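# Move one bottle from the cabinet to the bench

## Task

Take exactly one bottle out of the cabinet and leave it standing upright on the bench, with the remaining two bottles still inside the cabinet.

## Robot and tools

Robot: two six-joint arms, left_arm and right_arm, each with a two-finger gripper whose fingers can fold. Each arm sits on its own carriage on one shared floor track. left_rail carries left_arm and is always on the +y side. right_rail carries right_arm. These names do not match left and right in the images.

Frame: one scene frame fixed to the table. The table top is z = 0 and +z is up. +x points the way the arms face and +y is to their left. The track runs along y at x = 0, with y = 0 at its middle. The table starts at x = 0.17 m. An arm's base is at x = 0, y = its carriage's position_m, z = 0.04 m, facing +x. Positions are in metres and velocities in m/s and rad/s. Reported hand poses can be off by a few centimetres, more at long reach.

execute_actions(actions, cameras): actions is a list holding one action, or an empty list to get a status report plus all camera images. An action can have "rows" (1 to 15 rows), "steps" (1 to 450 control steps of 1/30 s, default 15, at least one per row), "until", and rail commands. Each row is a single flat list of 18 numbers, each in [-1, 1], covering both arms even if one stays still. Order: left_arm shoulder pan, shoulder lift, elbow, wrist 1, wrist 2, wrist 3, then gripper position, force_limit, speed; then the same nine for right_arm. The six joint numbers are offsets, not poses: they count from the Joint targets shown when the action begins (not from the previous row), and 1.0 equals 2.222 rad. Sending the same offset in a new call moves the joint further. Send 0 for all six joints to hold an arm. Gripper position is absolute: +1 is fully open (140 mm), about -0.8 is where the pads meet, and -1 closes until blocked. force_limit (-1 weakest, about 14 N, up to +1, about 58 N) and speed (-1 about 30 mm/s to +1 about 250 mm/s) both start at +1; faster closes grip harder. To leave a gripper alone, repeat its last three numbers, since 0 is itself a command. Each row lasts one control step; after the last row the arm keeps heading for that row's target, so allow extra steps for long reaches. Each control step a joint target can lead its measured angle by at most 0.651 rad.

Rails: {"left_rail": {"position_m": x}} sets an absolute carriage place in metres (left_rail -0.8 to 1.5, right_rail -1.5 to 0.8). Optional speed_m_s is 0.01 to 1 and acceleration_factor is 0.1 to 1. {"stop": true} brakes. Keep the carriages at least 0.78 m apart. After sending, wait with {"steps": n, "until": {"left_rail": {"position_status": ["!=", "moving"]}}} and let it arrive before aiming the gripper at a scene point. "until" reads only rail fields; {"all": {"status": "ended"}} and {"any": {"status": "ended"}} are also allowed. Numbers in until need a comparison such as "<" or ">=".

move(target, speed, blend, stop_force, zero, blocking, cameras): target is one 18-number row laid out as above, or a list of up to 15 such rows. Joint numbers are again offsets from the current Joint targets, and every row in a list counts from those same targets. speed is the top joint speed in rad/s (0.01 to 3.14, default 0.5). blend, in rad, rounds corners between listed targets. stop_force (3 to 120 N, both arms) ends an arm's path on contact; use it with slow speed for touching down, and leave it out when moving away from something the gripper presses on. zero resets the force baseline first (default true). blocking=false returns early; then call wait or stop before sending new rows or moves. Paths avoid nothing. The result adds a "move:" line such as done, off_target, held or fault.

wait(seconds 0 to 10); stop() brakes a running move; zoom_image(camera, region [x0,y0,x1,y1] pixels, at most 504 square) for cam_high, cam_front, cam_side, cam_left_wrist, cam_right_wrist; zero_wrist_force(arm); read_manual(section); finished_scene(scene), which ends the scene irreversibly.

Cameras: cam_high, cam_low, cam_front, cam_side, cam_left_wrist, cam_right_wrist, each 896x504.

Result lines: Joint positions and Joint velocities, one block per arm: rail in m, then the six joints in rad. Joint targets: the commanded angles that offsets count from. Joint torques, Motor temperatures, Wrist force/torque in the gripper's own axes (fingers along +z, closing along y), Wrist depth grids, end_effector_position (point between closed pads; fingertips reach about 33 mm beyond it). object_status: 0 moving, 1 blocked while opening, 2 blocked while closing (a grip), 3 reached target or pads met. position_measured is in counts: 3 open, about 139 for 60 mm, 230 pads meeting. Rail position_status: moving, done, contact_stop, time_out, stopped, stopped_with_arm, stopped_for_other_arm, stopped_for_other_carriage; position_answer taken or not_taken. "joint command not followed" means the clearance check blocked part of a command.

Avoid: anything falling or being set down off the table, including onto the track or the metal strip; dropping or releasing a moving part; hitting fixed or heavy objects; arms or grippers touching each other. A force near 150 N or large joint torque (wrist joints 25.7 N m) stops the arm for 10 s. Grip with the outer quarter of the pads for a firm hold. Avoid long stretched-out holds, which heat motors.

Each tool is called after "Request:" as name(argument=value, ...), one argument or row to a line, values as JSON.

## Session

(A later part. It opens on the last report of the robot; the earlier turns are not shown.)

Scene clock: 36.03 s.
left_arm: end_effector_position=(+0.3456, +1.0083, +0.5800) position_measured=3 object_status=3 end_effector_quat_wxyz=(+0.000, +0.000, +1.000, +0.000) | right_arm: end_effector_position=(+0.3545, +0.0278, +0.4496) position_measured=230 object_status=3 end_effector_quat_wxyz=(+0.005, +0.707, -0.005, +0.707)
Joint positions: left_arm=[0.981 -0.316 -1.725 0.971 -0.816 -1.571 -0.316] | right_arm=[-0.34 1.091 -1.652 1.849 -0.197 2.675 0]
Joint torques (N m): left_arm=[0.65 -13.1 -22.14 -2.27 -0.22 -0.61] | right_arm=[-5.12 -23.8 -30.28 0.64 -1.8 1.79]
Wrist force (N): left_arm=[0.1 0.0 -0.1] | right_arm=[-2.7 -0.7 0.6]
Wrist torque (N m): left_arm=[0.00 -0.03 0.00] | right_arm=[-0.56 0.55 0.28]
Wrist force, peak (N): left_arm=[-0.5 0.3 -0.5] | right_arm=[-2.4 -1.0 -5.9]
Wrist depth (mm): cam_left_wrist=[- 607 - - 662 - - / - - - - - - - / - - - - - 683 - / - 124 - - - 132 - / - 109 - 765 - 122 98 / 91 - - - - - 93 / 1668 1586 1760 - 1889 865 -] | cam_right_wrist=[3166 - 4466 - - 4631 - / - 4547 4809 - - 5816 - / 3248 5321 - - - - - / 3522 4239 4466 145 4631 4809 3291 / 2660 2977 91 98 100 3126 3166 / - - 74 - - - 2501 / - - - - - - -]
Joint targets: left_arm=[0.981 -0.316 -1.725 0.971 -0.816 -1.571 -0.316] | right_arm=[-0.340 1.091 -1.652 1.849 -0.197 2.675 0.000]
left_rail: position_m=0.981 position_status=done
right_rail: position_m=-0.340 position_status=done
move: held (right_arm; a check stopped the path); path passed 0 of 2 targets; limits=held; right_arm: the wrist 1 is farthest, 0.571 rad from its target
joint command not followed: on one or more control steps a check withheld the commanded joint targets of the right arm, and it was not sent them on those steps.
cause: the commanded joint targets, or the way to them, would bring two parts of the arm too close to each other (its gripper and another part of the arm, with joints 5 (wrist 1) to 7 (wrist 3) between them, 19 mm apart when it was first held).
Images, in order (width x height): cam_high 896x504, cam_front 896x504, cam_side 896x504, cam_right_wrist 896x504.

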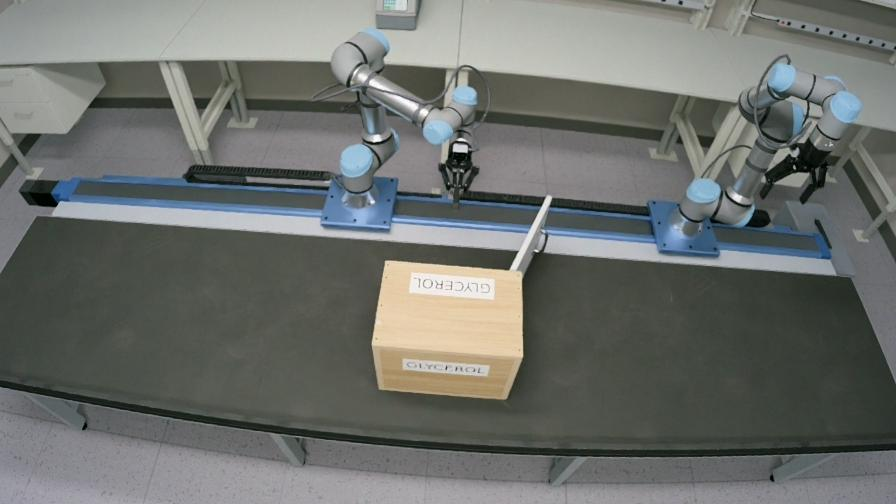

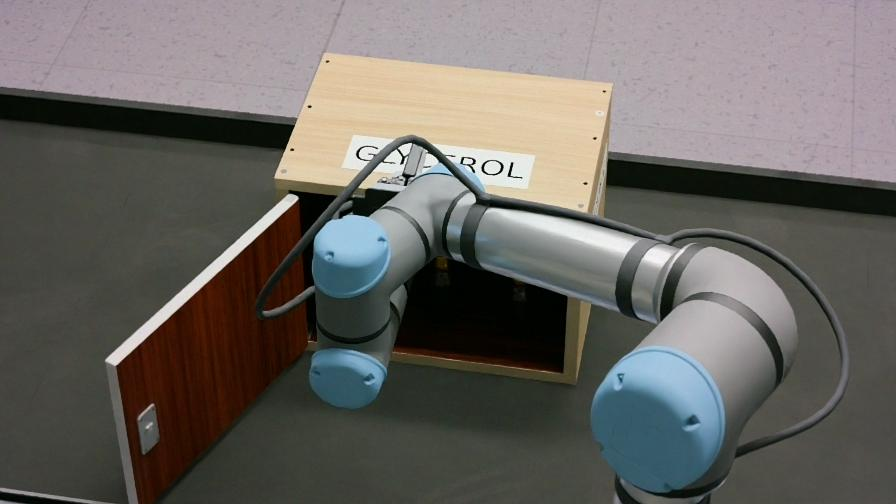

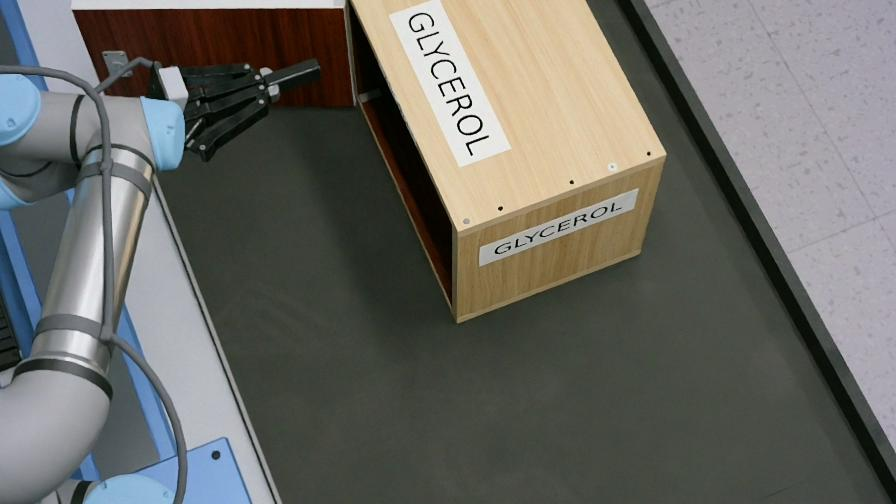

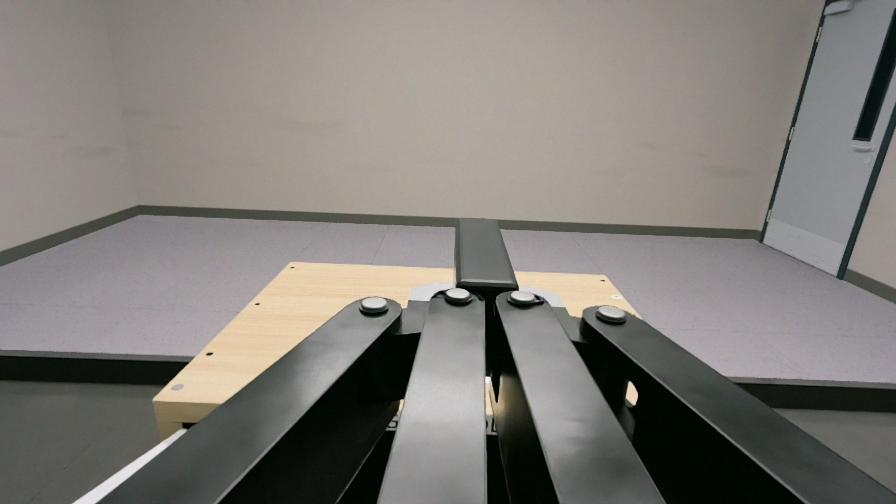

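Request:
execute_actions(
  actions=[
    {"right_rail":{"position_m":-0.39},"steps":60,"until":{"right_rail":{"position_status":["!=","moving"]}}},
  ],
)

Request:
move(
  target=[0,0,0,0,0,0,1,1,1,-0.0635,0.1076,0.1494,-0.257,-0.0698,0,1,-1,0],
  speed=0.6,
  cameras=["cam_front","cam_side","cam_right_wrist"],
)

Scene clock: 37.37 s.
left_arm: end_effector_position=(+0.3456, +1.0083, +0.5800) position_measured=3 object_status=3 end_effector_quat_wxyz=(+0.000, +0.000, +1.000, +0.000) | right_arm: end_effector_position=(+0.3545, -0.0222, +0.4496) position_measured=230 object_status=3 end_effector_quat_wxyz=(+0.005, +0.707, -0.005, +0.707)
Joint positions: left_arm=[0.981 -0.316 -1.725 0.971 -0.816 -1.571 -0.316] | right_arm=[-0.39 1.091 -1.652 1.849 -0.197 2.675 0]
Joint torques (N m): left_arm=[0.33 -12.91 -21.52 -2.17 -0.2 -0.7] | right_arm=[-4.53 -17.55 -29.16 0.38 0.39 1.89]
Wrist force (N): left_arm=[-0.3 0.3 -0.2] | right_arm=[-2.8 -0.7 0.4]
Wrist torque (N m): left_arm=[0.05 0.07 0.00] | right_arm=[-0.56 0.55 0.28]
Wrist force, peak (N): left_arm=[-0.1 0.3 -0.6] | right_arm=[-2.8 -2.6 0.4]
Wrist depth (mm): cam_left_wrist=[618 - - - 639 630 - / - - - - - - - / 661 - - - - - - / - 124 738 - 724 132 - / - 109 732 - - 122 93 / 96 - - - - - 93 / - 1626 1637 1876 - 871 -] | cam_right_wrist=[3206 4034 - - 3789 3166 - / - - - 5954 - - - / - - 5954 5954 4904 - - / 3291 4466 4168 146 4168 4387 - / 2748 427 91 96 100 3206 3166 / 751 - 74 - - - 2526 / - - - - - - -]
Joint targets: left_arm=[0.981 -0.316 -1.725 0.971 -0.816 -1.571 -0.316] | right_arm=[-0.390 1.091 -1.652 1.849 -0.197 2.675 0.000]
Tool commands: left_gripper/position=+1.0 left_gripper/force_limit=+1.0 left_gripper/speed=+1.0 right_gripper/position=-1.0 right_gripper/force_limit=-1.0 right_gripper/speed=-1.0
left_rail: position_m=0.981 position_status=done
right_rail: position_m=-0.390 position_status=done

Scene clock: 38.93 s.
left_arm: end_effector_position=(+0.3456, +1.0083, +0.5800) position_measured=3 object_status=3 end_effector_quat_wxyz=(+0.000, +0.000, +1.000, +0.000) | right_arm: end_effector_position=(+0.4058, -0.0286, +0.2500) position_measured=3 object_status=3 end_effector_quat_wxyz=(+0.000, +0.707, +0.000, +0.707)
Joint positions: left_arm=[0.981 -0.316 -1.725 0.971 -0.816 -1.571 -0.316] | right_arm=[-0.39 0.95 -1.413 2.181 -0.768 2.52 0]
Joint torques (N m): left_arm=[0.39 -12.97 -21.55 -2.25 -0.23 -0.68] | right_arm=[-6.56 -10.35 -5.76 -3.17 -2.24 1.62]
Wrist force (N): left_arm=[-0.2 0.0 -0.3] | right_arm=[-3.2 -0.5 0.3]
Wrist torque (N m): left_arm=[0.00 0.03 0.00] | right_arm=[-0.45 0.71 0.25]
Wrist force, peak (N): left_arm=[0.0 0.3 -0.5] | right_arm=[-4.9 0.1 0.7]
Wrist depth (mm): cam_left_wrist=[- 662 - - 651 - 649 / - 661 - - - - - / 683 - - - - - - / 696 124 - - - 131 - / - 116 - - - 122 93 / 91 - - - - - 93 / 1702 1702 1626 1529 - - -] | cam_right_wrist=[- 4466 - - 4387 - - / 209 209 206 206 426 5002 - / 294 415 495 493 423 219 - / 298 349 525 519 472 233 4168 / - 127 546 548 456 153 105 / - 118 457 473 393 262 - / - 353 368 362 358 281 -]
Joint targets: left_arm=[0.981 -0.316 -1.725 0.971 -0.816 -1.571 -0.316] | right_arm=[-0.390 0.950 -1.413 2.181 -0.768 2.520 0.000]
left_rail: position_m=0.981 position_status=done
right_rail: position_m=-0.390 position_status=done
move: done
Images, in order (width x height): cam_front 896x504, cam_side 896x504, cam_right_wrist 896x504.

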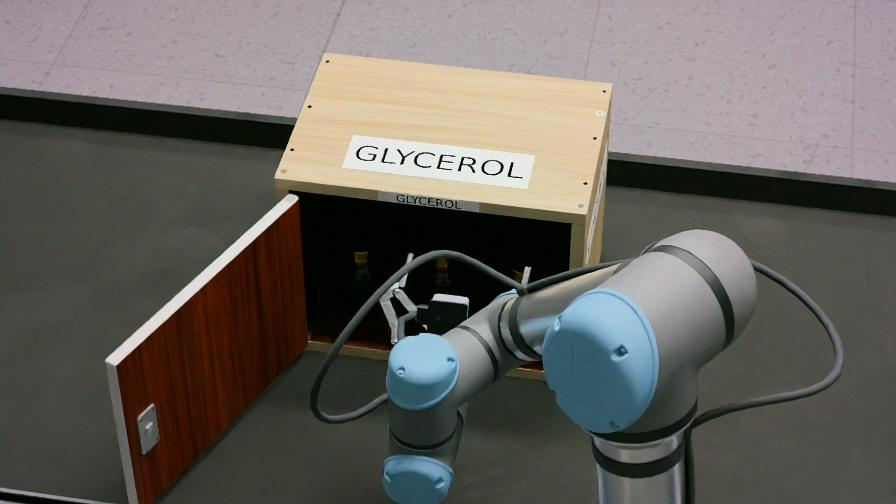

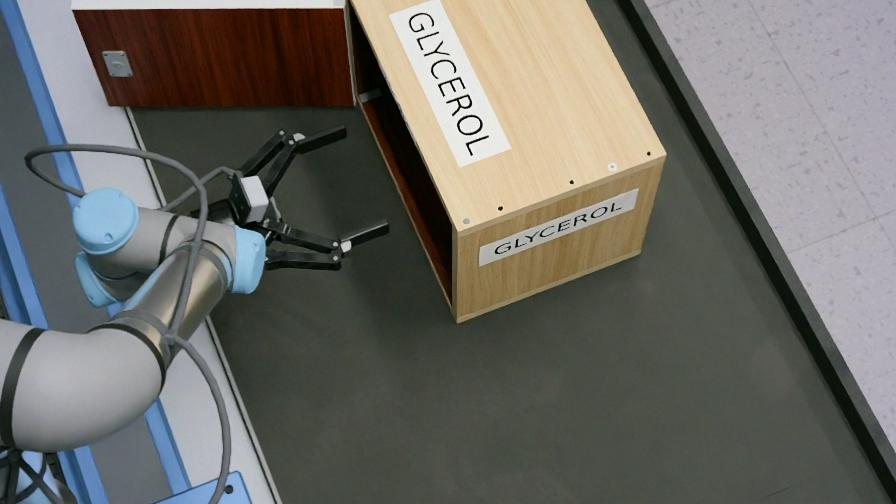

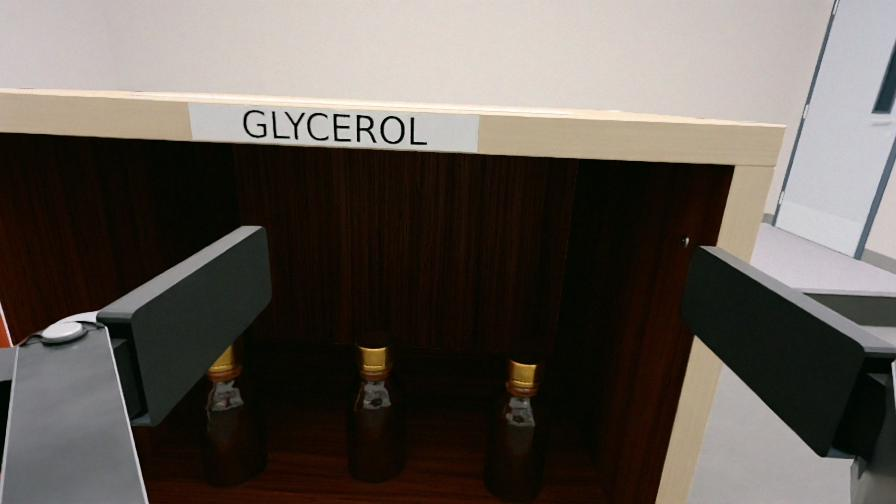

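Request:
execute_actions(
  actions=[
    {"right_rail":{"position_m":-0.33},"steps":60,"until":{"right_rail":{"position_status":["!=","moving"]}}},
  ],
)

Request:
move(
  target=[0,0,0,0,0,0,1,1,1,-0.1134,-0.0311,0.0941,0.1832,-0.1467,0.1535,0.23,-1,-0.5],
  speed=0.5,
  cameras=["cam_front","cam_side","cam_right_wrist"],
)

Scene clock: 42.57 s.
left_arm: end_effector_position=(+0.3456, +1.0083, +0.5800) position_measured=3 object_status=3 end_effector_quat_wxyz=(+0.000, +0.000, +1.000, +0.000) | right_arm: end_effector_position=(+0.4058, +0.0314, +0.2500) position_measured=3 object_status=3 end_effector_quat_wxyz=(+0.000, +0.707, +0.000, +0.707)
Joint positions: left_arm=[0.981 -0.316 -1.725 0.971 -0.816 -1.571 -0.316] | right_arm=[-0.33 0.95 -1.413 2.181 -0.768 2.52 0]
Joint torques (N m): left_arm=[0.2 -12.88 -21.79 -2.13 0.01 -0.81] | right_arm=[-5.45 -13.42 -11.71 -2.51 -1.3 1.73]
Wrist force (N): left_arm=[0.2 0.2 -0.1] | right_arm=[-3.0 -0.2 0.4]
Wrist torque (N m): left_arm=[0.05 -0.04 0.00] | right_arm=[-0.40 0.66 0.24]
Wrist force, peak (N): left_arm=[0.1 -0.2 -0.7] | right_arm=[-3.3 -1.0 0.6]
Wrist depth (mm): cam_left_wrist=[- - - - - 669 - / - - - - - - - / - - - - - - - / - 123 - - - 130 - / - 109 783 781 - 122 93 / 91 - - - 851 - 93 / - 1702 1797 2039 824 - -] | cam_right_wrist=[4387 5321 - - 4312 3291 - / 213 210 207 217 206 204 243 / 243 310 492 496 489 326 211 / - 260 519 520 512 320 228 / - 127 542 546 539 142 105 / - 325 440 466 473 361 - / - 344 360 364 369 331 -]
Joint targets: left_arm=[0.981 -0.316 -1.725 0.971 -0.816 -1.571 -0.316] | right_arm=[-0.330 0.950 -1.413 2.181 -0.768 2.520 0.000]
Tool commands: left_gripper/position=+1.0 left_gripper/force_limit=+1.0 left_gripper/speed=+1.0 right_gripper/position=+1.0 right_gripper/force_limit=-1.0 right_gripper/speed=+0.0
left_rail: position_m=0.981 position_status=done
right_rail: position_m=-0.330 position_status=done

Scene clock: 43.97 s.
left_arm: end_effector_position=(+0.3456, +1.0083, +0.5800) position_measured=3 object_status=3 end_effector_quat_wxyz=(+0.000, +0.000, +1.000, +0.000) | right_arm: end_effector_position=(+0.3704, -0.0825, +0.1001) position_measured=100 object_status=3 end_effector_quat_wxyz=(+0.001, +0.843, -0.001, +0.537)
Joint positions: left_arm=[0.981 -0.316 -1.725 0.971 -0.816 -1.571 -0.316] | right_arm=[-0.33 0.698 -1.482 2.39 -0.361 2.194 0.341]
Joint torques (N m): left_arm=[1.26 -13.78 -22.37 -2.26 -0.23 -0.88] | right_arm=[-7.01 -31.86 -4.2 2.36 -1.33 2.02]
Wrist force (N): left_arm=[0.1 -0.1 -0.1] | right_arm=[-3.1 0.1 0.6]
Wrist torque (N m): left_arm=[-0.03 -0.02 0.00] | right_arm=[-0.20 0.56 0.21]
Wrist force, peak (N): left_arm=[-0.1 0.4 -0.4] | right_arm=[-4.0 1.2 0.6]
Wrist depth (mm): cam_left_wrist=[- - - - - - 639 / - - - - 669 - - / - - - - - - - / - 124 - - - 130 - / - 108 751 - - 122 93 / 91 - - - - - 93 / 1626 1690 851 832 1736 - -] | cam_right_wrist=[311 467 457 466 294 595 610 / 327 384 391 402 286 - - / 319 319 326 319 312 366 - / 286 291 282 292 272 310 316 / - - 138 260 - 108 269 / - - 220 227 230 83 83 / - - 201 202 210 - -]
Joint targets: left_arm=[0.981 -0.316 -1.725 0.971 -0.816 -1.571 -0.316] | right_arm=[-0.330 0.698 -1.482 2.390 -0.361 2.194 0.341]
left_rail: position_m=0.981 position_status=done
right_rail: position_m=-0.330 position_status=done
move: done
Images, in order (width x height): cam_front 896x504, cam_side 896x504, cam_right_wrist 896x504.

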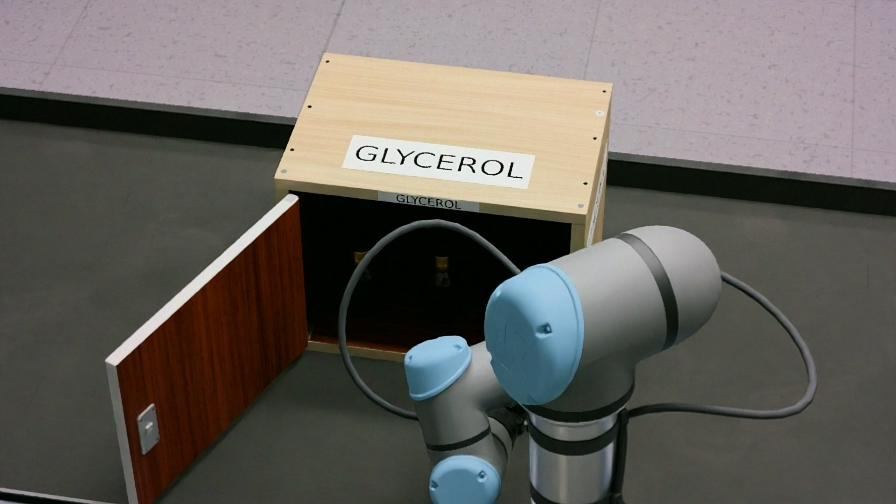

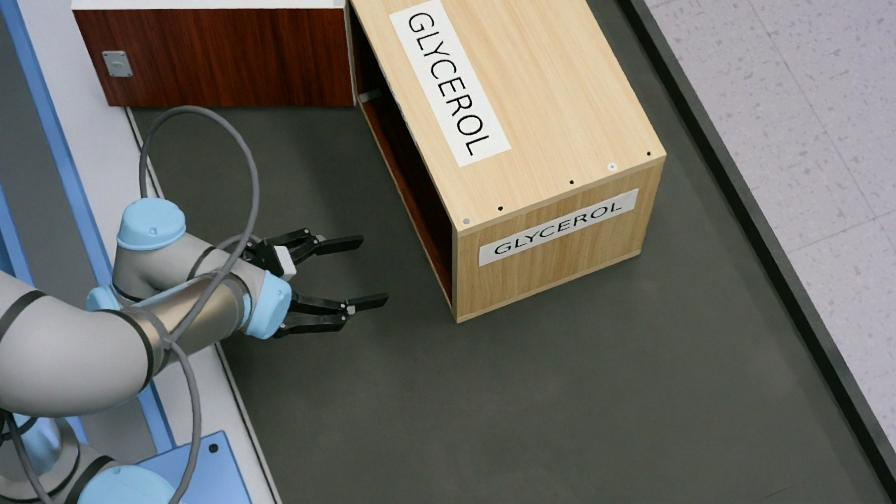

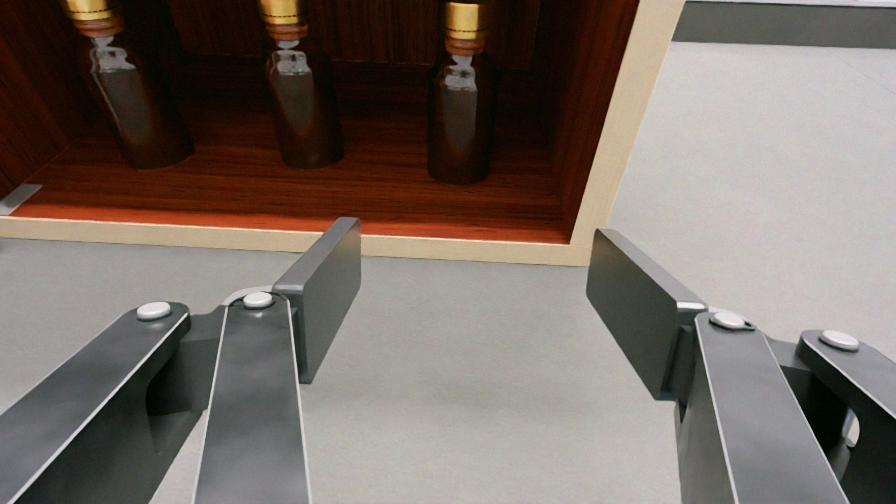

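Request:
move(
  target=[
    [0,0,0,0,0,0,1,1,1,-0.0824,0.05,-0.0356,-0.0387,-0.0707,-0.0473,0.23,-1,-0.5],
    [0,0,0,0,0,0,1,1,1,-0.1355,0.1109,-0.0945,-0.052,-0.1193,-0.0743,0.23,-1,-0.5],
  ],
  speed=0.2,
  blend=0.03,
  stop_force=10,
  cameras=["cam_front","cam_right_wrist"],
)

Scene clock: 47.40 s.
left_arm: end_effector_position=(+0.3456, +1.0083, +0.5800) position_measured=3 object_status=3 end_effector_quat_wxyz=(+0.000, +0.000, +1.000, +0.000) | right_arm: end_effector_position=(+0.5199, -0.0811, +0.0681) position_measured=100 object_status=3 end_effector_quat_wxyz=(+0.000, +0.844, -0.001, +0.537)
Joint positions: left_arm=[0.981 -0.316 -1.725 0.971 -0.816 -1.571 -0.316] | right_arm=[-0.33 0.411 -1.253 2.196 -0.473 1.943 0.184]
Joint torques (N m): left_arm=[0.81 -12.48 -21.89 -2.05 -0.08 -0.81] | right_arm=[6.94 -41.75 -3.02 1.82 2.82 1.94]
Wrist force (N): left_arm=[-0.2 -0.1 -0.5] | right_arm=[-3.0 -0.2 0.2]
Wrist torque (N m): left_arm=[-0.01 0.03 0.01] | right_arm=[-0.28 0.58 0.23]
Wrist force, peak (N): left_arm=[0.0 0.6 -0.2] | right_arm=[-2.2 -2.1 -15.4]
Wrist depth (mm): cam_left_wrist=[- - - - - - - / 661 - - - - - - / - - - - - - 738 / - 124 - - - 130 - / - 115 - - - 122 93 / 91 829 - - - - 93 / 1713 1690 1690 1647 - - -] | cam_right_wrist=[138 318 328 129 257 144 100 / 312 167 337 141 289 141 94 / 263 167 272 149 247 140 94 / 222 194 163 171 217 130 94 / - - 184 190 193 108 102 / - - 167 171 174 83 83 / - - 162 163 163 - -]
Joint targets: left_arm=[0.981 -0.316 -1.725 0.971 -0.816 -1.571 -0.316] | right_arm=[-0.330 0.411 -1.253 2.196 -0.473 1.943 0.184]
left_rail: position_m=0.981 position_status=done
right_rail: position_m=-0.330 position_status=done
move: contact (right_arm); path passed 1 of 2 targets; right_arm: the shoulder lift is farthest, 0.017 rad from its target
Images, in order (width x height): cam_front 896x504, cam_right_wrist 896x504.

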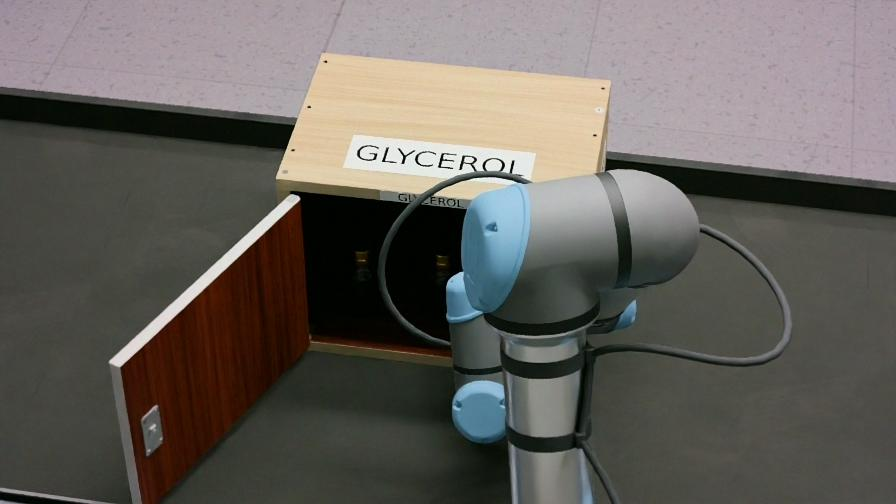

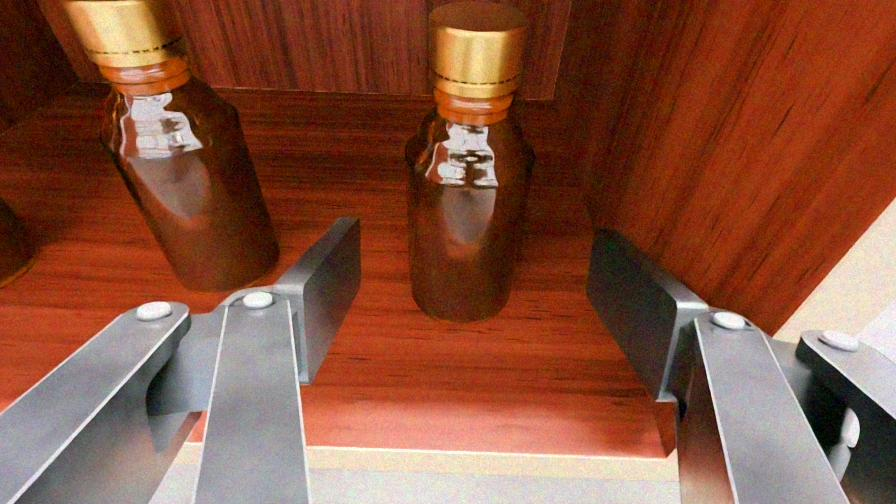

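Request:
move(
  target=[
    [0,0,0,0,0,0,1,1,1,0.0468,-0.0531,0.0518,0.0117,0.0428,0.0239,-0.04,-1,-0.5],
    [0,0,0,0,0,0,1,1,1,0.1301,0.0252,-0.0374,0.0837,0.1787,0.1278,-0.04,-1,-0.5],
  ],
  speed=0.3,
  blend=0.03,
  cameras=["cam_side","cam_right_wrist"],
)

Scene clock: 50.37 s.
left_arm: end_effector_position=(+0.3456, +1.0083, +0.5800) position_measured=3 object_status=3 end_effector_quat_wxyz=(+0.000, +0.000, +1.000, +0.000) | right_arm: end_effector_position=(+0.4479, -0.0610, +0.0745) position_measured=134 object_status=3 end_effector_quat_wxyz=(+0.047, +0.841, -0.073, +0.535)
Joint positions: left_arm=[0.981 -0.316 -1.725 0.971 -0.816 -1.571 -0.316] | right_arm=[-0.33 0.7 -1.197 2.113 -0.287 2.34 0.467]
Joint torques (N m): left_arm=[0.68 -12.83 -22.21 -2.1 -0.27 -0.82] | right_arm=[7.07 -14 -25.04 2.79 3.3 1.95]
Wrist force (N): left_arm=[-0.2 0.2 -0.2] | right_arm=[-2.9 -0.3 0.3]
Wrist torque (N m): left_arm=[0.03 0.03 0.00] | right_arm=[-0.28 0.50 0.22]
Wrist force, peak (N): left_arm=[-0.2 0.5 -0.4] | right_arm=[-3.6 0.0 -1.0]
Wrist depth (mm): cam_left_wrist=[- - - 619 657 631 674 / - - - - 685 667 - / - - - 691 - - - / 710 124 - - - 151 756 / - 108 749 - - 122 93 / 96 783 747 - - 824 93 / - 1679 1713 - - 845 -] | cam_right_wrist=[354 197 382 375 264 160 - / 337 324 351 211 272 171 378 / 264 276 283 264 267 189 333 / 229 232 228 238 225 213 283 / 204 93 96 218 147 - 235 / - - 76 202 195 - - / - - - - 178 - -]
Joint targets: left_arm=[0.981 -0.316 -1.725 0.971 -0.816 -1.571 -0.316] | right_arm=[-0.330 0.700 -1.197 2.113 -0.287 2.340 0.468]
left_rail: position_m=0.981 position_status=done
right_rail: position_m=-0.330 position_status=done
move: done
Images, in order (width x height): cam_side 896x504, cam_right_wrist 896x504.

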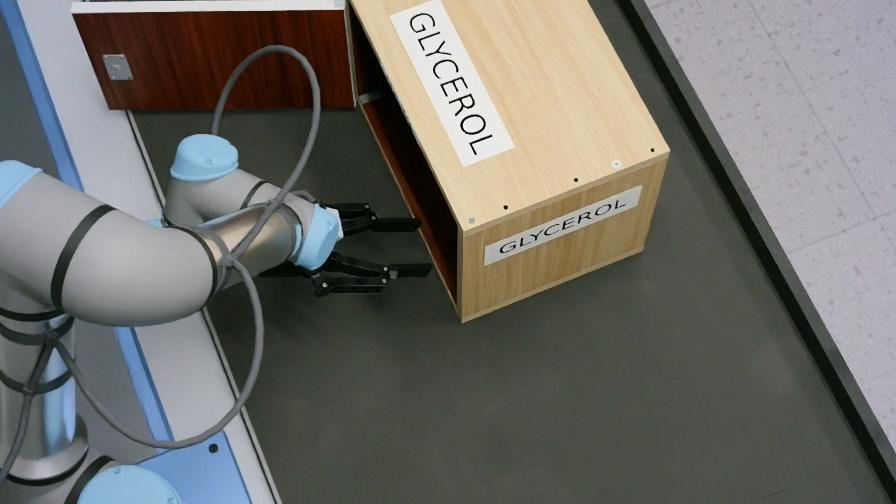

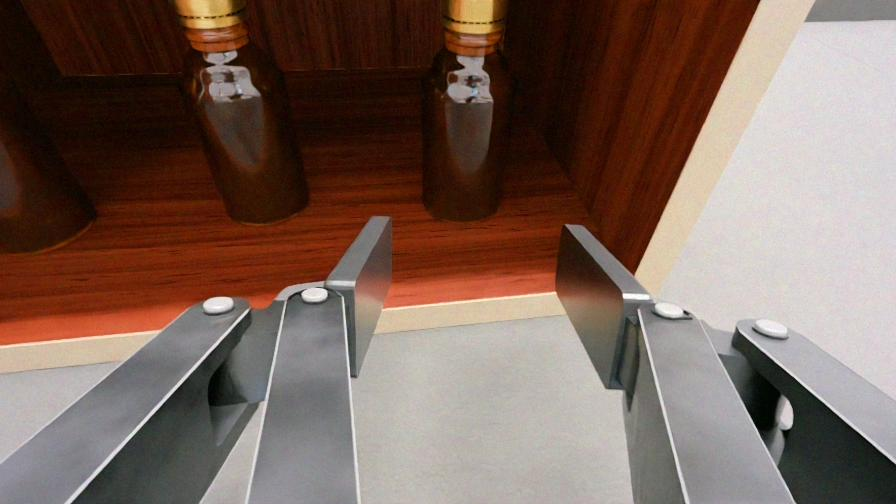

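Request:
move(
  target=[0,0,0,0,0,0,1,1,1,-0.0851,0.031,-0.0421,-0.0284,-0.0709,-0.061,-0.04,-1,-0.5],
  speed=0.15,
  stop_force=8,
  cameras=["cam_right_wrist"],
)

Scene clock: 52.87 s.
left_arm: end_effector_position=(+0.3456, +1.0083, +0.5800) position_measured=3 object_status=3 end_effector_quat_wxyz=(+0.000, +0.000, +1.000, +0.000) | right_arm: end_effector_position=(+0.5412, -0.0782, +0.0642) position_measured=134 object_status=3 end_effector_quat_wxyz=(+0.047, +0.840, -0.073, +0.535)
Joint positions: left_arm=[0.981 -0.316 -1.725 0.971 -0.816 -1.571 -0.316] | right_arm=[-0.33 0.511 -1.128 2.02 -0.35 2.182 0.332]
Joint torques (N m): left_arm=[0.68 -13.65 -22.7 -2.22 -0.25 -0.94] | right_arm=[-6.6 -18.59 -25.23 -2.03 -1.19 -1.66]
Wrist force (N): left_arm=[0.0 0.0 -0.2] | right_arm=[-2.7 -0.3 0.4]
Wrist torque (N m): left_arm=[0.01 -0.01 0.00] | right_arm=[-0.29 0.48 0.30]
Wrist force, peak (N): left_arm=[-0.2 0.3 -0.6] | right_arm=[-3.5 -0.2 0.3]
Wrist depth (mm): cam_left_wrist=[- - - - 646 627 639 / - - 673 - - - - / - - 698 - - - - / - 124 - - - 131 - / - 116 772 - 772 122 93 / 91 - - 851 803 - 93 / - 1668 1918 1637 856 - -] | cam_right_wrist=[272 285 295 107 205 136 98 / 121 306 316 114 225 139 104 / - 261 264 126 213 140 101 / - - 219 138 184 143 103 / 185 86 96 165 147 130 100 / - - 76 167 169 - - / - - - 149 153 - -]
Joint targets: left_arm=[0.981 -0.316 -1.725 0.971 -0.816 -1.571 -0.316] | right_arm=[-0.330 0.511 -1.128 2.020 -0.350 2.182 0.332]
left_rail: position_m=0.981 position_status=done
right_rail: position_m=-0.330 position_status=done
move: done
Images, in order (width x height): cam_right_wrist 896x504.

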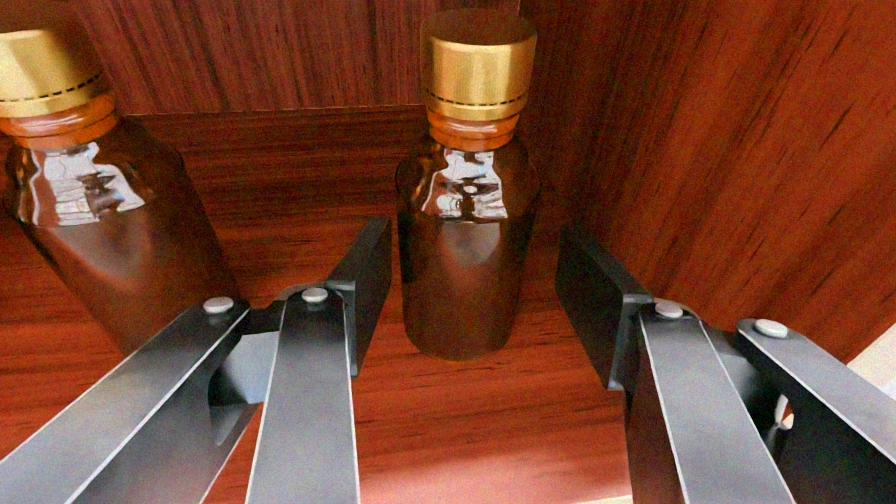

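Request:
execute_actions(
  actions=[
    {"rows":[[0,0,0,0,0,0,1,1,1,0,0,0,0,0,0,-1,-0.4,-1]],"steps":60},
  ],
  cameras=["cam_right_wrist"],
)

Scene clock: 55.27 s.
left_arm: end_effector_position=(+0.3456, +1.0083, +0.5800) position_measured=3 object_status=3 end_effector_quat_wxyz=(+0.000, +0.000, +1.000, +0.000) | right_arm: end_effector_position=(+0.5412, -0.0783, +0.0642) position_measured=162 object_status=2 end_effector_quat_wxyz=(+0.047, +0.840, -0.073, +0.535)
Joint positions: left_arm=[0.981 -0.316 -1.725 0.971 -0.816 -1.571 -0.316] | right_arm=[-0.33 0.511 -1.128 2.02 -0.35 2.182 0.332]
Joint torques (N m): left_arm=[0.84 -13.4 -22.71 -1.96 -0.18 -1.13] | right_arm=[-7.8 -20.64 -15.07 2.07 3.03 -1.68]
Wrist force (N): left_arm=[-0.1 0.3 -0.3] | right_arm=[-0.4 -1.9 -3.1]
Wrist torque (N m): left_arm=[0.05 0.02 0.00] | right_arm=[-0.28 0.53 0.31]
Wrist force, peak (N): left_arm=[-0.2 0.3 -0.5] | right_arm=[-0.4 -1.9 -3.4]
Wrist depth (mm): cam_left_wrist=[- 634 - - - - 664 / 652 - - - - - 666 / - - - - - - 689 / - 123 - 751 - 131 - / - 109 - - - 122 93 / 91 - - - - - 93 / - 1637 1690 813 1784 - -] | cam_right_wrist=[272 285 294 115 201 136 99 / - 306 315 118 207 139 104 / - 251 264 127 199 140 101 / 131 - 221 140 185 143 103 / 176 - 91 164 136 145 104 / - 75 - 167 168 - 106 / - - - 149 150 - -]
Joint targets: left_arm=[0.981 -0.316 -1.725 0.971 -0.816 -1.571 -0.316] | right_arm=[-0.330 0.511 -1.128 2.020 -0.350 2.182 0.332]
left_rail: position_m=0.981 position_status=done
right_rail: position_m=-0.330 position_status=done
Images, in order (width x height): cam_right_wrist 896x504.

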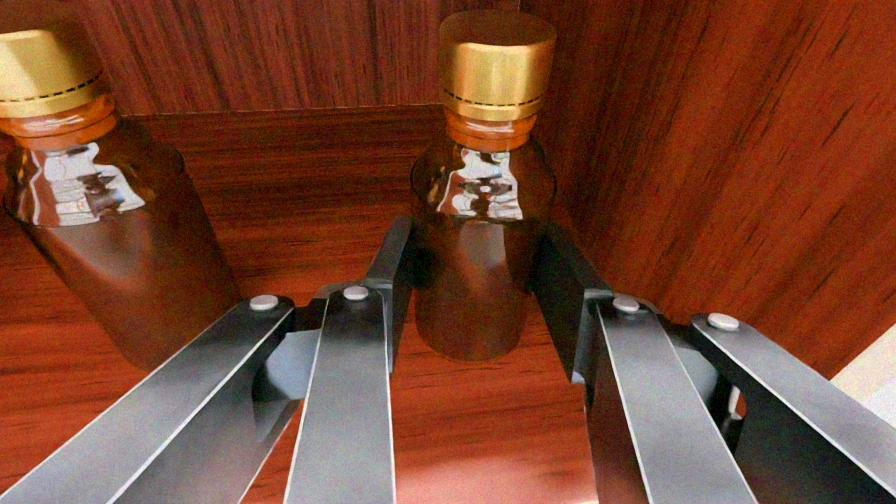

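Request:
move(
  target=[
    [0,0,0,0,0,0,1,1,1,0,-0.0261,-0.0086,0.0351,0,0,-1,-0.4,-1],
    [0,0,0,0,0,0,1,1,1,0.0851,-0.0504,0.036,0.0536,0.0711,0.0612,-1,-0.4,-1],
    [0,0,0,0,0,0,1,1,1,0.0842,-0.1593,0.1665,-0.005,0.0054,0.0041,-1,-0.4,-1],
  ],
  speed=[0.08,0.2,0.25],
  blend=[0.005,0.03,0],
  cameras=["cam_front","cam_side","cam_right_wrist"],
)

Scene clock: 59.63 s.
left_arm: end_effector_position=(+0.3456, +1.0083, +0.5800) position_measured=3 object_status=3 end_effector_quat_wxyz=(+0.000, +0.000, +1.000, +0.000) | right_arm: end_effector_position=(+0.3704, -0.0822, +0.1000) position_measured=162 object_status=2 end_effector_quat_wxyz=(+0.001, +0.843, +0.000, +0.537)
Joint positions: left_arm=[0.981 -0.316 -1.725 0.971 -0.816 -1.571 -0.316] | right_arm=[-0.33 0.698 -1.481 2.39 -0.361 2.194 0.341]
Joint torques (N m): left_arm=[0.63 -12.59 -22.74 -2 -0.25 -1.08] | right_arm=[-5.86 -34.06 -4.57 -2.61 -0.78 -1.81]
Wrist force (N): left_arm=[-0.3 0.0 0.0] | right_arm=[-5.4 -0.2 1.6]
Wrist torque (N m): left_arm=[0.00 0.07 0.00] | right_arm=[-0.26 0.49 0.30]
Wrist force, peak (N): left_arm=[-0.4 0.2 -0.6] | right_arm=[-6.3 -0.3 1.4]
Wrist depth (mm): cam_left_wrist=[- - - - - - - / - - - - - - - / - - - - - - - / - 124 - - - 130 - / - 116 - 747 - 122 93 / 91 779 - - 808 121 93 / - 1658 1724 834 - - -] | cam_right_wrist=[311 467 465 114 230 206 - / 326 384 324 118 251 476 494 / 318 320 325 127 283 367 387 / 290 288 292 143 149 - 317 / 252 262 91 163 116 - 274 / - - - 224 - - - / - - - 202 - - -]
Joint targets: left_arm=[0.981 -0.316 -1.725 0.971 -0.816 -1.571 -0.316] | right_arm=[-0.330 0.698 -1.482 2.390 -0.361 2.194 0.341]
left_rail: position_m=0.981 position_status=done
right_rail: position_m=-0.330 position_status=done
move: done
Images, in order (width x height): cam_front 896x504, cam_side 896x504, cam_right_wrist 896x504.

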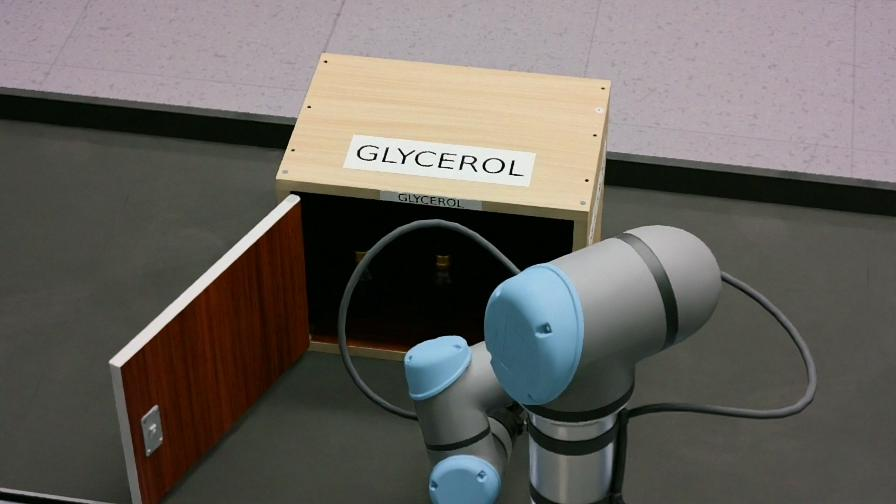

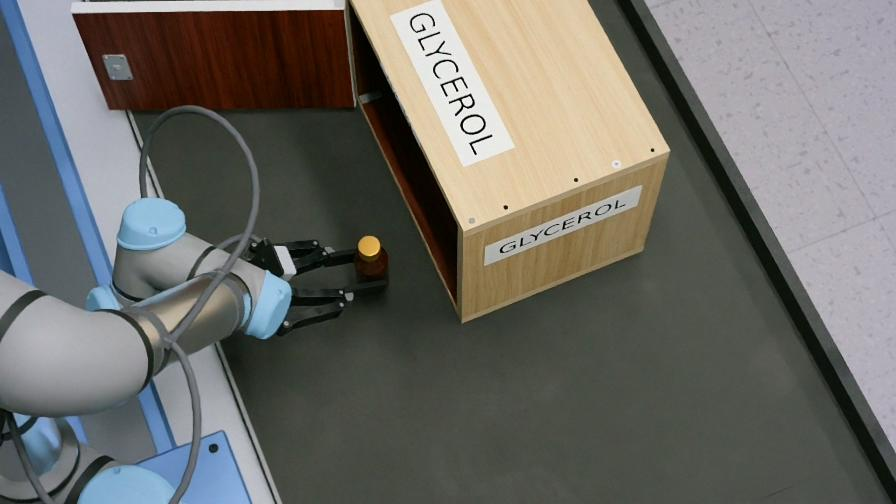

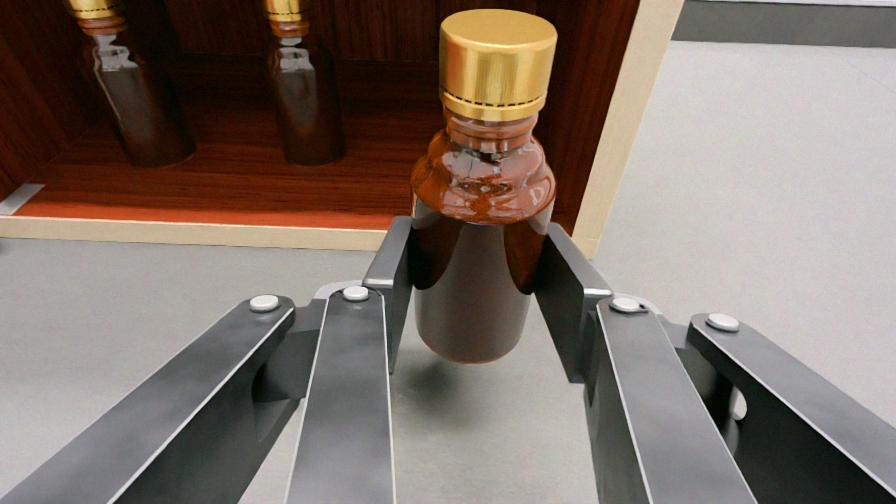

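Request:
move(
  target=[0,0,0,0,0,0,1,1,1,0,0.0768,0.0207,-0.0976,0,0,-1,-0.4,-1],
  speed=0.06,
  stop_force=4,
  cameras=["cam_side","cam_right_wrist"],
)

Scene clock: 64.50 s.
left_arm: end_effector_position=(+0.3456, +1.0083, +0.5800) position_measured=3 object_status=3 end_effector_quat_wxyz=(+0.000, +0.000, +1.000, +0.000) | right_arm: end_effector_position=(+0.3700, -0.0824, +0.0461) position_measured=162 object_status=2 end_effector_quat_wxyz=(+0.001, +0.843, +0.000, +0.537)
Joint positions: left_arm=[0.981 -0.316 -1.725 0.971 -0.816 -1.571 -0.316] | right_arm=[-0.33 0.698 -1.321 2.433 -0.565 2.194 0.341]
Joint torques (N m): left_arm=[1.66 -12.04 -23.41 -1.9 -0.33 -1.14] | right_arm=[-6.04 -36.46 -22.01 -0.5 -0.7 0.13]
Wrist force (N): left_arm=[0.0 0.5 -0.1] | right_arm=[-2.8 0.0 0.5]
Wrist torque (N m): left_arm=[0.10 0.00 0.00] | right_arm=[-0.38 0.45 0.24]
Wrist force, peak (N): left_arm=[-0.2 0.5 -0.4] | right_arm=[15.4 -0.2 -7.9]
Wrist depth (mm): cam_left_wrist=[- - - - - - - / - - - - - - - / - - - 680 669 - - / - 124 - - - 130 - / - 108 - - - 122 93 / 91 758 805 - - 122 93 / 1702 1616 1606 1637 1658 848 -] | cam_right_wrist=[271 373 288 115 229 205 - / 281 284 288 119 251 322 352 / 253 251 254 127 258 262 278 / 216 218 220 140 164 229 232 / 186 192 - 165 135 206 198 / - - - 167 164 - 178 / - - - 149 150 - -]
Joint targets: left_arm=[0.981 -0.316 -1.725 0.971 -0.816 -1.571 -0.316] | right_arm=[-0.330 0.698 -1.321 2.433 -0.565 2.194 0.341]
left_rail: position_m=0.981 position_status=done
right_rail: position_m=-0.330 position_status=done
move: contact (right_arm); right_arm: the wrist 1 is farthest, 0.013 rad from its target
Images, in order (width x height): cam_side 896x504, cam_right_wrist 896x504.

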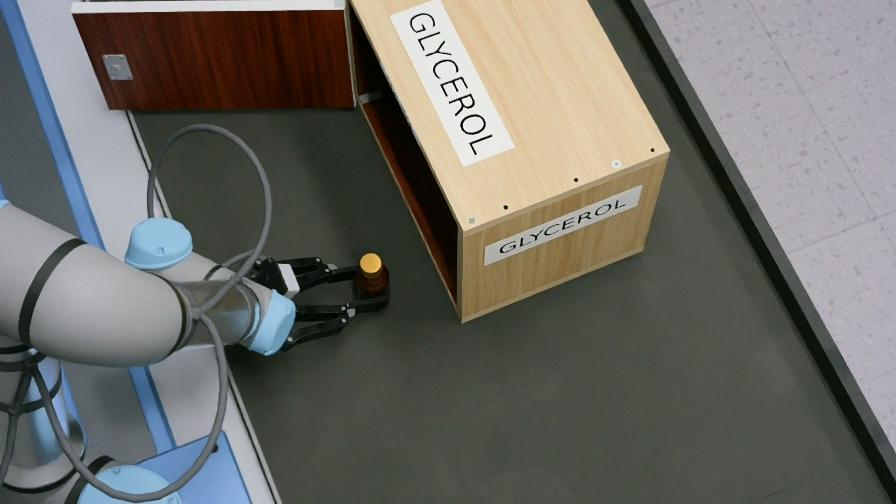

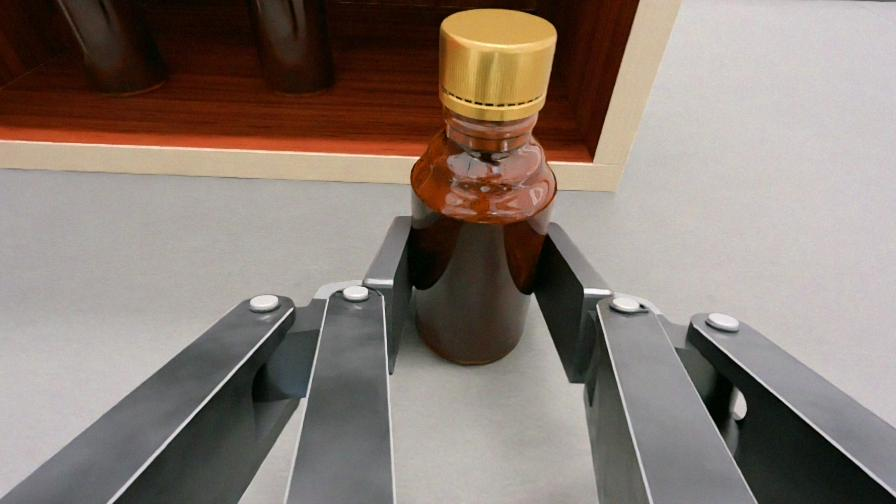

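Request:
execute_actions(
  actions=[
    {"rows":[[0,0,0,0,0,0,1,1,1,0,0,0,0,0,0,0.1,-0.4,-1]],"steps":45},
  ],
)

Request:
move(
  target=[0,0,0,0,0,0,1,1,1,0,-0.1809,-0.0918,0.2732,0,0,0.1,-0.4,-1],
  speed=0.3,
  cameras=["cam_side","cam_front","cam_right_wrist"],
)

Scene clock: 66.67 s.
left_arm: end_effector_position=(+0.3456, +1.0083, +0.5800) position_measured=3 object_status=3 end_effector_quat_wxyz=(+0.000, +0.000, +1.000, +0.000) | right_arm: end_effector_position=(+0.3700, -0.0824, +0.0461) position_measured=117 object_status=3 end_effector_quat_wxyz=(+0.001, +0.843, +0.000, +0.537)
Joint positions: left_arm=[0.981 -0.316 -1.725 0.971 -0.816 -1.571 -0.316] | right_arm=[-0.33 0.698 -1.321 2.433 -0.565 2.194 0.341]
Joint torques (N m): left_arm=[0.29 -13.04 -23.78 -1.92 -0.15 -1.26] | right_arm=[-5.16 -33.24 -19.27 -2.33 -0.92 1.66]
Wrist force (N): left_arm=[-0.1 0.5 -0.2] | right_arm=[-2.6 -0.6 0.5]
Wrist torque (N m): left_arm=[0.11 0.01 0.01] | right_arm=[-0.37 0.46 0.31]
Wrist force, peak (N): left_arm=[0.3 0.4 -0.4] | right_arm=[-3.2 0.0 1.1]
Wrist depth (mm): cam_left_wrist=[- - - - - - - / - - - - - - 714 / - - 683 - - - - / - 123 - - - 131 - / - 109 - - - 122 93 / 91 - - - - - 93 / 1724 1809 1822 1932 1822 - -] | cam_right_wrist=[312 356 362 114 229 203 476 / 279 282 287 119 250 350 354 / 252 251 255 127 252 278 280 / 216 217 170 140 168 227 232 / 191 94 106 169 182 107 198 / - - 76 168 168 81 - / - - 148 149 150 - -]
Joint targets: left_arm=[0.981 -0.316 -1.725 0.971 -0.816 -1.571 -0.316] | right_arm=[-0.330 0.698 -1.321 2.433 -0.565 2.194 0.341]
left_rail: position_m=0.981 position_status=done
right_rail: position_m=-0.330 position_status=done

Scene clock: 69.20 s.
left_arm: end_effector_position=(+0.3456, +1.0083, +0.5800) position_measured=3 object_status=3 end_effector_quat_wxyz=(+0.000, +0.000, +1.000, +0.000) | right_arm: end_effector_position=(+0.3698, -0.0827, +0.2157) position_measured=117 object_status=3 end_effector_quat_wxyz=(+0.001, +0.844, +0.000, +0.537)
Joint positions: left_arm=[0.981 -0.316 -1.725 0.971 -0.816 -1.571 -0.316] | right_arm=[-0.33 0.698 -1.723 2.229 0.042 2.194 0.341]
Joint torques (N m): left_arm=[0.83 -13.37 -23.34 -1.94 -0.29 -1.28] | right_arm=[-3.81 -26.41 -31.51 1.98 -0.95 1.89]
Wrist force (N): left_arm=[-0.3 0.1 -0.4] | right_arm=[-2.9 0.1 0.6]
Wrist torque (N m): left_arm=[0.02 0.05 0.00] | right_arm=[-0.24 0.51 0.33]
Wrist force, peak (N): left_arm=[0.2 0.5 -0.7] | right_arm=[-3.4 0.0 0.7]
Wrist depth (mm): cam_left_wrist=[- 638 621 - - - 661 / - 622 - - - 716 - / - - 745 - - - - / - 124 - - 728 131 - / - 109 - - - 122 93 / 91 - - - - - 93 / - 1876 1548 818 - - -] | cam_right_wrist=[356 470 476 473 295 3291 3522 / 342 507 532 526 290 2718 2875 / 362 491 525 536 329 - - / 364 422 166 447 381 475 461 / 332 94 102 385 375 107 429 / - - 75 230 337 81 - / - - - 299 324 - -]
Joint targets: left_arm=[0.981 -0.316 -1.725 0.971 -0.816 -1.571 -0.316] | right_arm=[-0.330 0.698 -1.723 2.229 0.042 2.194 0.341]
left_rail: position_m=0.981 position_status=done
right_rail: position_m=-0.330 position_status=done
move: done
Images, in order (width x height): cam_front 896x504, cam_side 896x504, cam_right_wrist 896x504.

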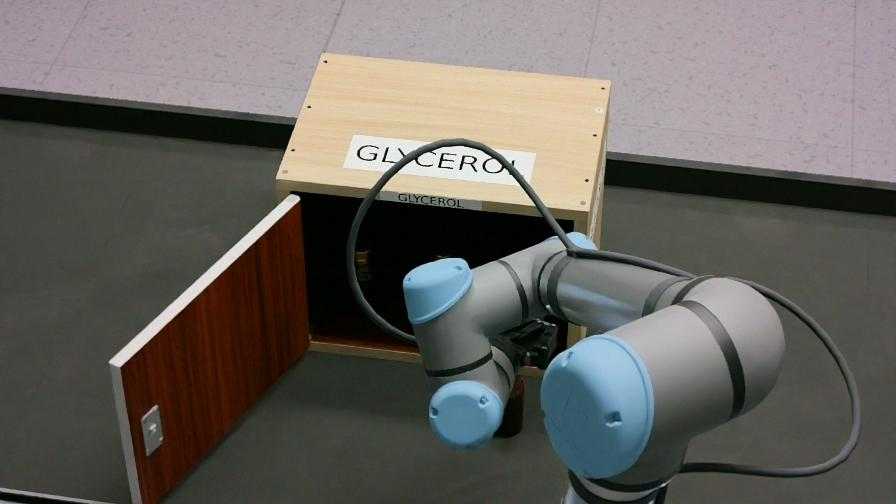

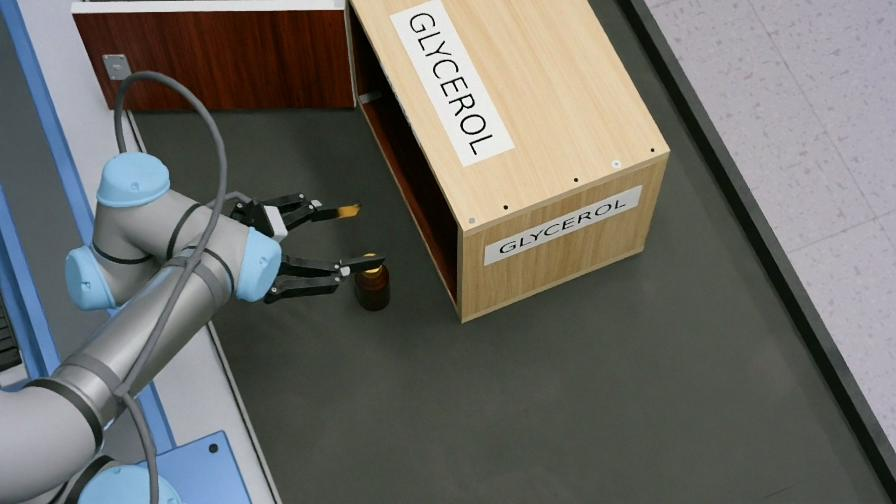

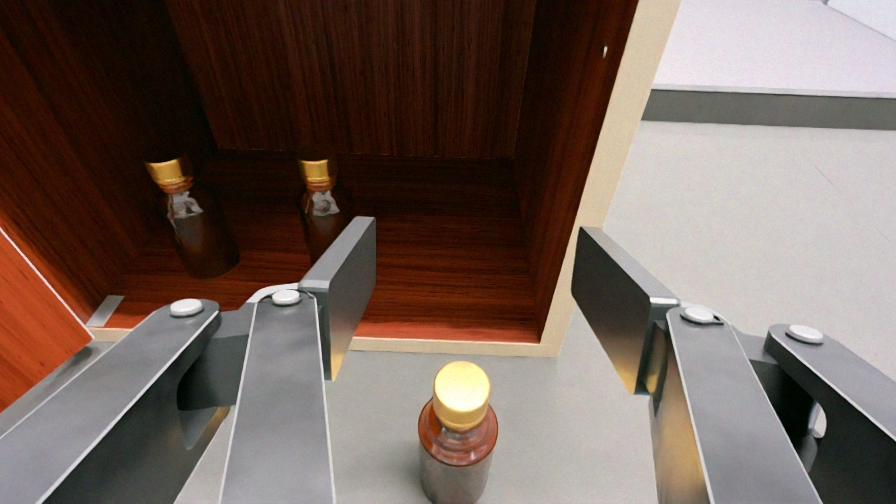

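Request:
finished_scene(
  scene=1,
)

The scene is finished: the task was done.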